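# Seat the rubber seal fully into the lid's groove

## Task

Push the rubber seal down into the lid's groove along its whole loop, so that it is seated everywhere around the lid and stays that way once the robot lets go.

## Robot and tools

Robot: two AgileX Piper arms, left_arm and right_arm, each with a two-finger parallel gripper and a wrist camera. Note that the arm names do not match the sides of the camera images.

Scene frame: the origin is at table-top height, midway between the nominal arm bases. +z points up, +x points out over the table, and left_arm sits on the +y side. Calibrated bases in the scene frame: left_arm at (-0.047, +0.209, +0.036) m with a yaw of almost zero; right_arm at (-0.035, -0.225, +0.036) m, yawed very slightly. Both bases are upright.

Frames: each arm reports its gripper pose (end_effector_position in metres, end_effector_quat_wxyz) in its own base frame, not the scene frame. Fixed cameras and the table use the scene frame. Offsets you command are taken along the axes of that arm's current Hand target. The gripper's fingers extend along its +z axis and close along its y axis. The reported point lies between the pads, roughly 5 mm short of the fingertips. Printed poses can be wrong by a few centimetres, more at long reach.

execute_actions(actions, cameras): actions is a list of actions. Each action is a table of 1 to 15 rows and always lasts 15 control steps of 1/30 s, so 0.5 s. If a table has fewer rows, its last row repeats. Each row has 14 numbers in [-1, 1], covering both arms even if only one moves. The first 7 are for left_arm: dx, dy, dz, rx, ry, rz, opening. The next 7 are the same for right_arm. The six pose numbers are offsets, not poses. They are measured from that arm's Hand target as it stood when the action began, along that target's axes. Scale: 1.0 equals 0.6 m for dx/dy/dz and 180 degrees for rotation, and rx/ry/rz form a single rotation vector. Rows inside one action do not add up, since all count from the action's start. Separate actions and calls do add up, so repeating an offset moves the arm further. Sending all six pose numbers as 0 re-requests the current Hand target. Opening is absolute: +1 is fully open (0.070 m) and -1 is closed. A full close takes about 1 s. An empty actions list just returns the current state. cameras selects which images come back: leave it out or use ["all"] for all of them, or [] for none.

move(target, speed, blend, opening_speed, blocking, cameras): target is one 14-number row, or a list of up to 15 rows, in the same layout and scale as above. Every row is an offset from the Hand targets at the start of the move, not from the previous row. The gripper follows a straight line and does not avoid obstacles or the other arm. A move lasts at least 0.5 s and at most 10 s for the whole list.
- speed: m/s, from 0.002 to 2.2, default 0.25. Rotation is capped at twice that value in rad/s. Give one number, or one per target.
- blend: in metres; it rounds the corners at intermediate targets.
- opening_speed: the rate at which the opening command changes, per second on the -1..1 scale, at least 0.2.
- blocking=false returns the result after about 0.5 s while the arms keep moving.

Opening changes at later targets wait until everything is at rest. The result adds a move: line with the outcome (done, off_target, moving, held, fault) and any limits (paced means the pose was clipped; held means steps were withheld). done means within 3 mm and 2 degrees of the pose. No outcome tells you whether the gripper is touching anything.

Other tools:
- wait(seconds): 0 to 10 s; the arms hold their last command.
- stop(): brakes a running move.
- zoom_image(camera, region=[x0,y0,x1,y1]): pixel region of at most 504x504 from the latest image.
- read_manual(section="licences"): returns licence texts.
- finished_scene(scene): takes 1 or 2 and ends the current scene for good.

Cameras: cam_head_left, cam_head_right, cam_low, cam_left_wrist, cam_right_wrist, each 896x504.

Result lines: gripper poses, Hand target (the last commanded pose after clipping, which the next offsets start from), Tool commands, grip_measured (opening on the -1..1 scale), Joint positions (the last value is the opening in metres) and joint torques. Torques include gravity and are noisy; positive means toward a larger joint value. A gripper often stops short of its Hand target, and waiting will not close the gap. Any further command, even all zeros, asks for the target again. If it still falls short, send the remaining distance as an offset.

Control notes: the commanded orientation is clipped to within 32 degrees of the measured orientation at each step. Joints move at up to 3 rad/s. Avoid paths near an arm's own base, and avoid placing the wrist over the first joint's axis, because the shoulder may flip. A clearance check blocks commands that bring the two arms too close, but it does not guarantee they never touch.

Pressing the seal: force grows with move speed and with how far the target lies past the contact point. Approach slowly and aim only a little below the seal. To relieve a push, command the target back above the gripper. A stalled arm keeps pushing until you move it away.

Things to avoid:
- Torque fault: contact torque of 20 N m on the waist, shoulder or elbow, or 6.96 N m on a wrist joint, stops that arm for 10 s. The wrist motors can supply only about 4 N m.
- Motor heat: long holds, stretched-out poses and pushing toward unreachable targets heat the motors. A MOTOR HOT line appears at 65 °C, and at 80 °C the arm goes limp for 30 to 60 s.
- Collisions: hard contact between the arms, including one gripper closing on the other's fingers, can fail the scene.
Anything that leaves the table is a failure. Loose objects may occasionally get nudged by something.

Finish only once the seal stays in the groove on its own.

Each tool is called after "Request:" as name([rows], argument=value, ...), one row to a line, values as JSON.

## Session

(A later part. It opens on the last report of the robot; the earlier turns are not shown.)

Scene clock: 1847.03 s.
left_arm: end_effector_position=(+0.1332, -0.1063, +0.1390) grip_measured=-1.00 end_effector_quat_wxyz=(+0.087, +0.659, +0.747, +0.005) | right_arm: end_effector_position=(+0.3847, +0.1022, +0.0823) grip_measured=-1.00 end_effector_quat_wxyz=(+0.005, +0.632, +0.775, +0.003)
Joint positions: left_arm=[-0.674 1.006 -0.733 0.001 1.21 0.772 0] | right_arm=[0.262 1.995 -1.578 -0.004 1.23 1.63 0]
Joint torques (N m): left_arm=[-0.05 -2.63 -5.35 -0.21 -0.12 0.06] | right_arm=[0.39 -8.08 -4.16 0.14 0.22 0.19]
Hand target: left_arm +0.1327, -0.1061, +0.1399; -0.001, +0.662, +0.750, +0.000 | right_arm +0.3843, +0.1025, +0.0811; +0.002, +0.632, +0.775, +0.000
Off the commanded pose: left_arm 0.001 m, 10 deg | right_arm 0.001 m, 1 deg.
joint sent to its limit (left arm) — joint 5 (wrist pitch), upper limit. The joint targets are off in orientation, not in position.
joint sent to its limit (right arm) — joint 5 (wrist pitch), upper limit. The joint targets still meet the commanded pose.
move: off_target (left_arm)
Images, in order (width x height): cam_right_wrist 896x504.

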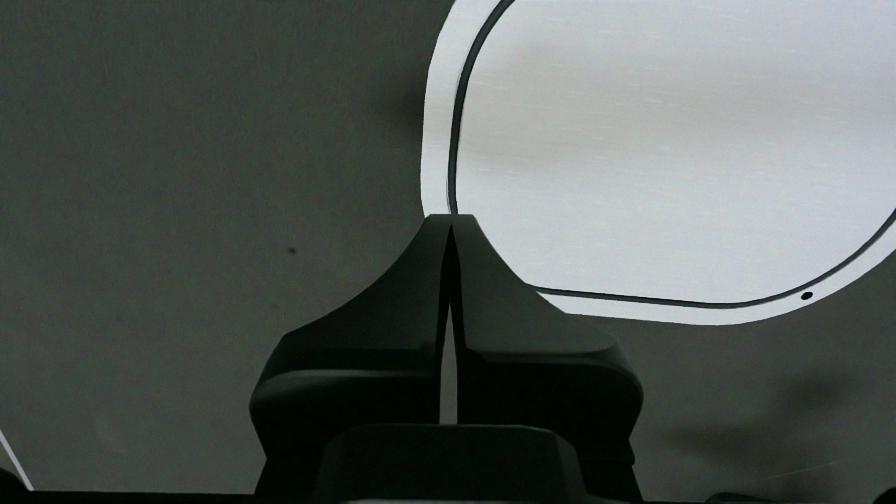

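Request:
move(target=[0,0,0,0,0,0,-1,0.1,0.1,-0.1,0,0,-0.3,-1], speed=0.2)

Request:
zoom_image(camera="cam_low", region=[220, 260, 380, 340])

Request:
zoom_image(camera="cam_head_left", region=[410, 200, 550, 340])

Scene clock: 1857.37 s.
left_arm: end_effector_position=(+0.1332, -0.1063, +0.1390) grip_measured=-1.00 end_effector_quat_wxyz=(+0.087, +0.659, +0.747, +0.005) | right_arm: end_effector_position=(+0.4305, +0.1736, +0.1411) grip_measured=-1.00 end_effector_quat_wxyz=(+0.101, +0.209, +0.971, +0.067)
Joint positions: left_arm=[-0.674 1.006 -0.733 0.001 1.21 0.772 0] | right_arm=[0.385 2.028 -1.843 -0.003 1.23 0.809 0]
Joint torques (N m): left_arm=[0.01 -2.03 -5 -0.22 -0.23 0.09] | right_arm=[0.07 -9.06 -5.71 -0.04 -0.07 0.17]
Hand target: left_arm +0.1327, -0.1061, +0.1399; -0.001, +0.662, +0.750, +0.000 | right_arm +0.4308, +0.1735, +0.1411; +0.001, +0.211, +0.978, -0.001
Off the commanded pose: left_arm 0.001 m, 10 deg | right_arm 0.000 m, 14 deg.
joint sent to its limit (left arm) — joint 5 (wrist pitch), upper limit. The joint targets are off in orientation, not in position.
joint sent to its limit (right arm) — joint 5 (wrist pitch), upper limit. The joint targets are off in orientation, not in position.
move: off_target (left_arm, right_arm)

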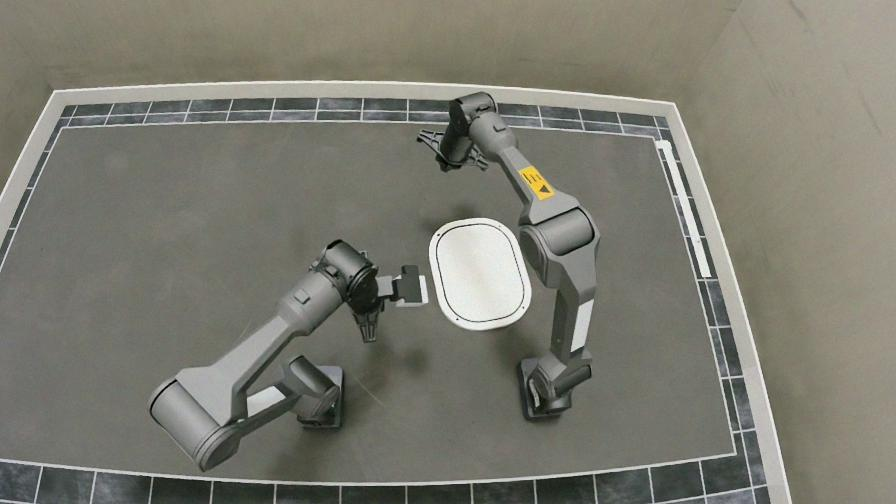

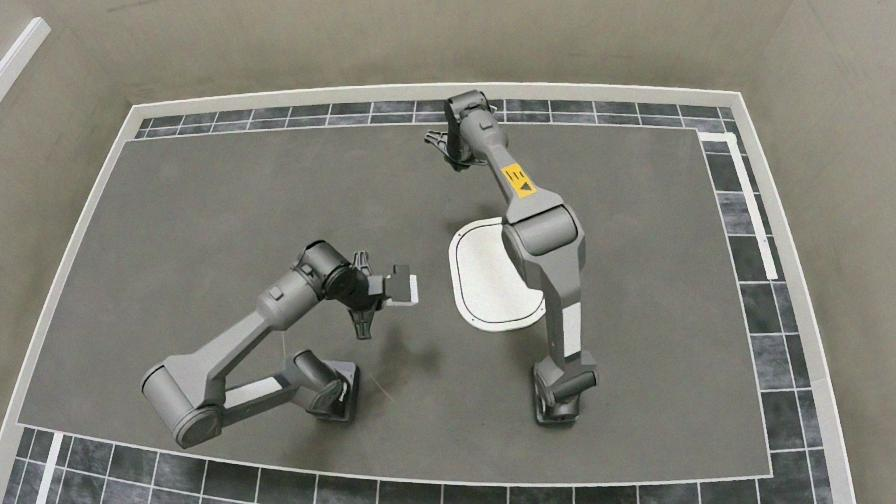

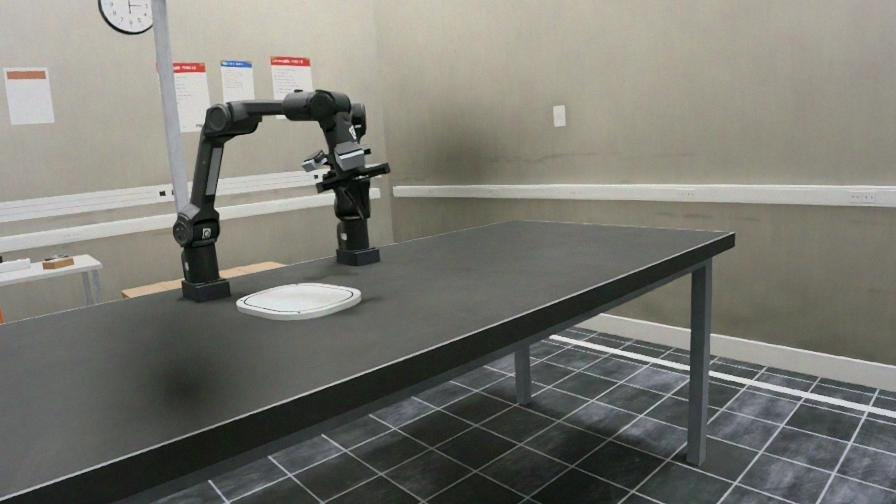

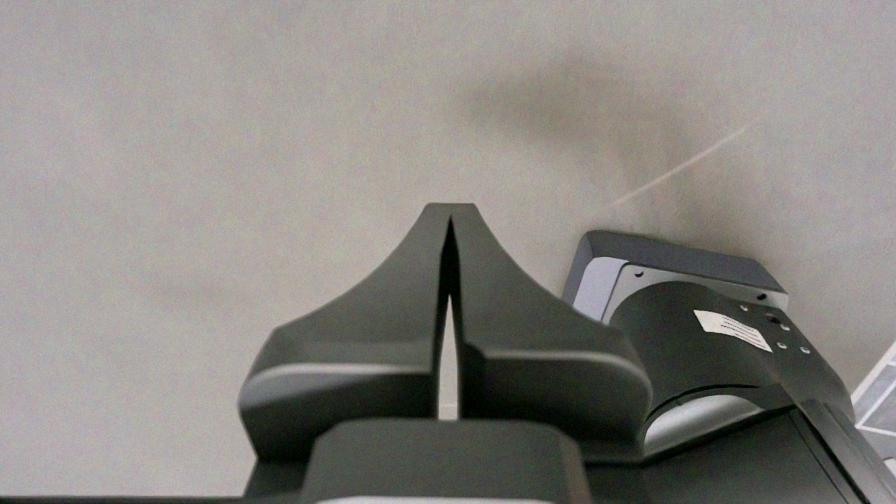

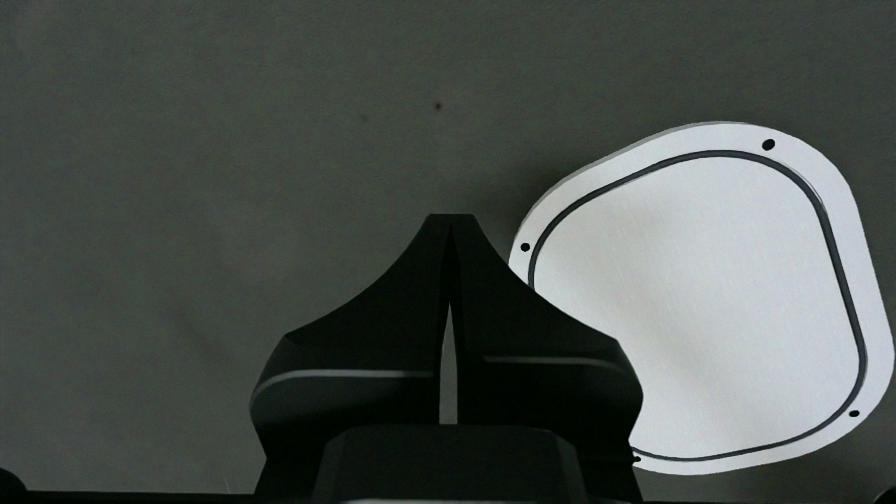

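Scaled by 3.150 from the camera's 896x504 image, which has a finer 1280x720 frame.

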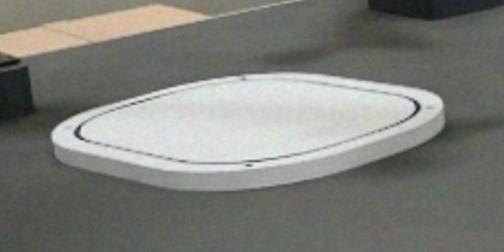

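Scaled by 3.600 from the camera's 896x504 image, which has a finer 1280x720 frame.

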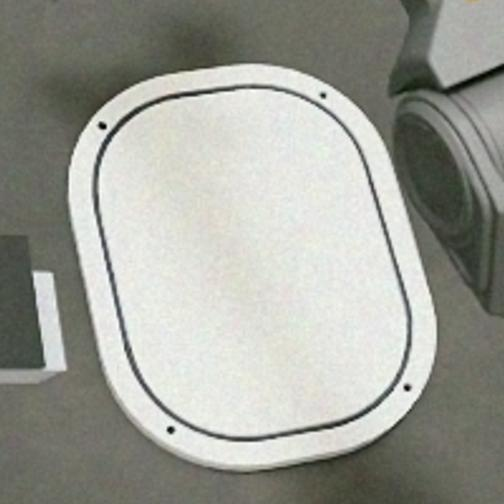

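Request:
finished_scene(scene=1)

The scene is finished: the task was done.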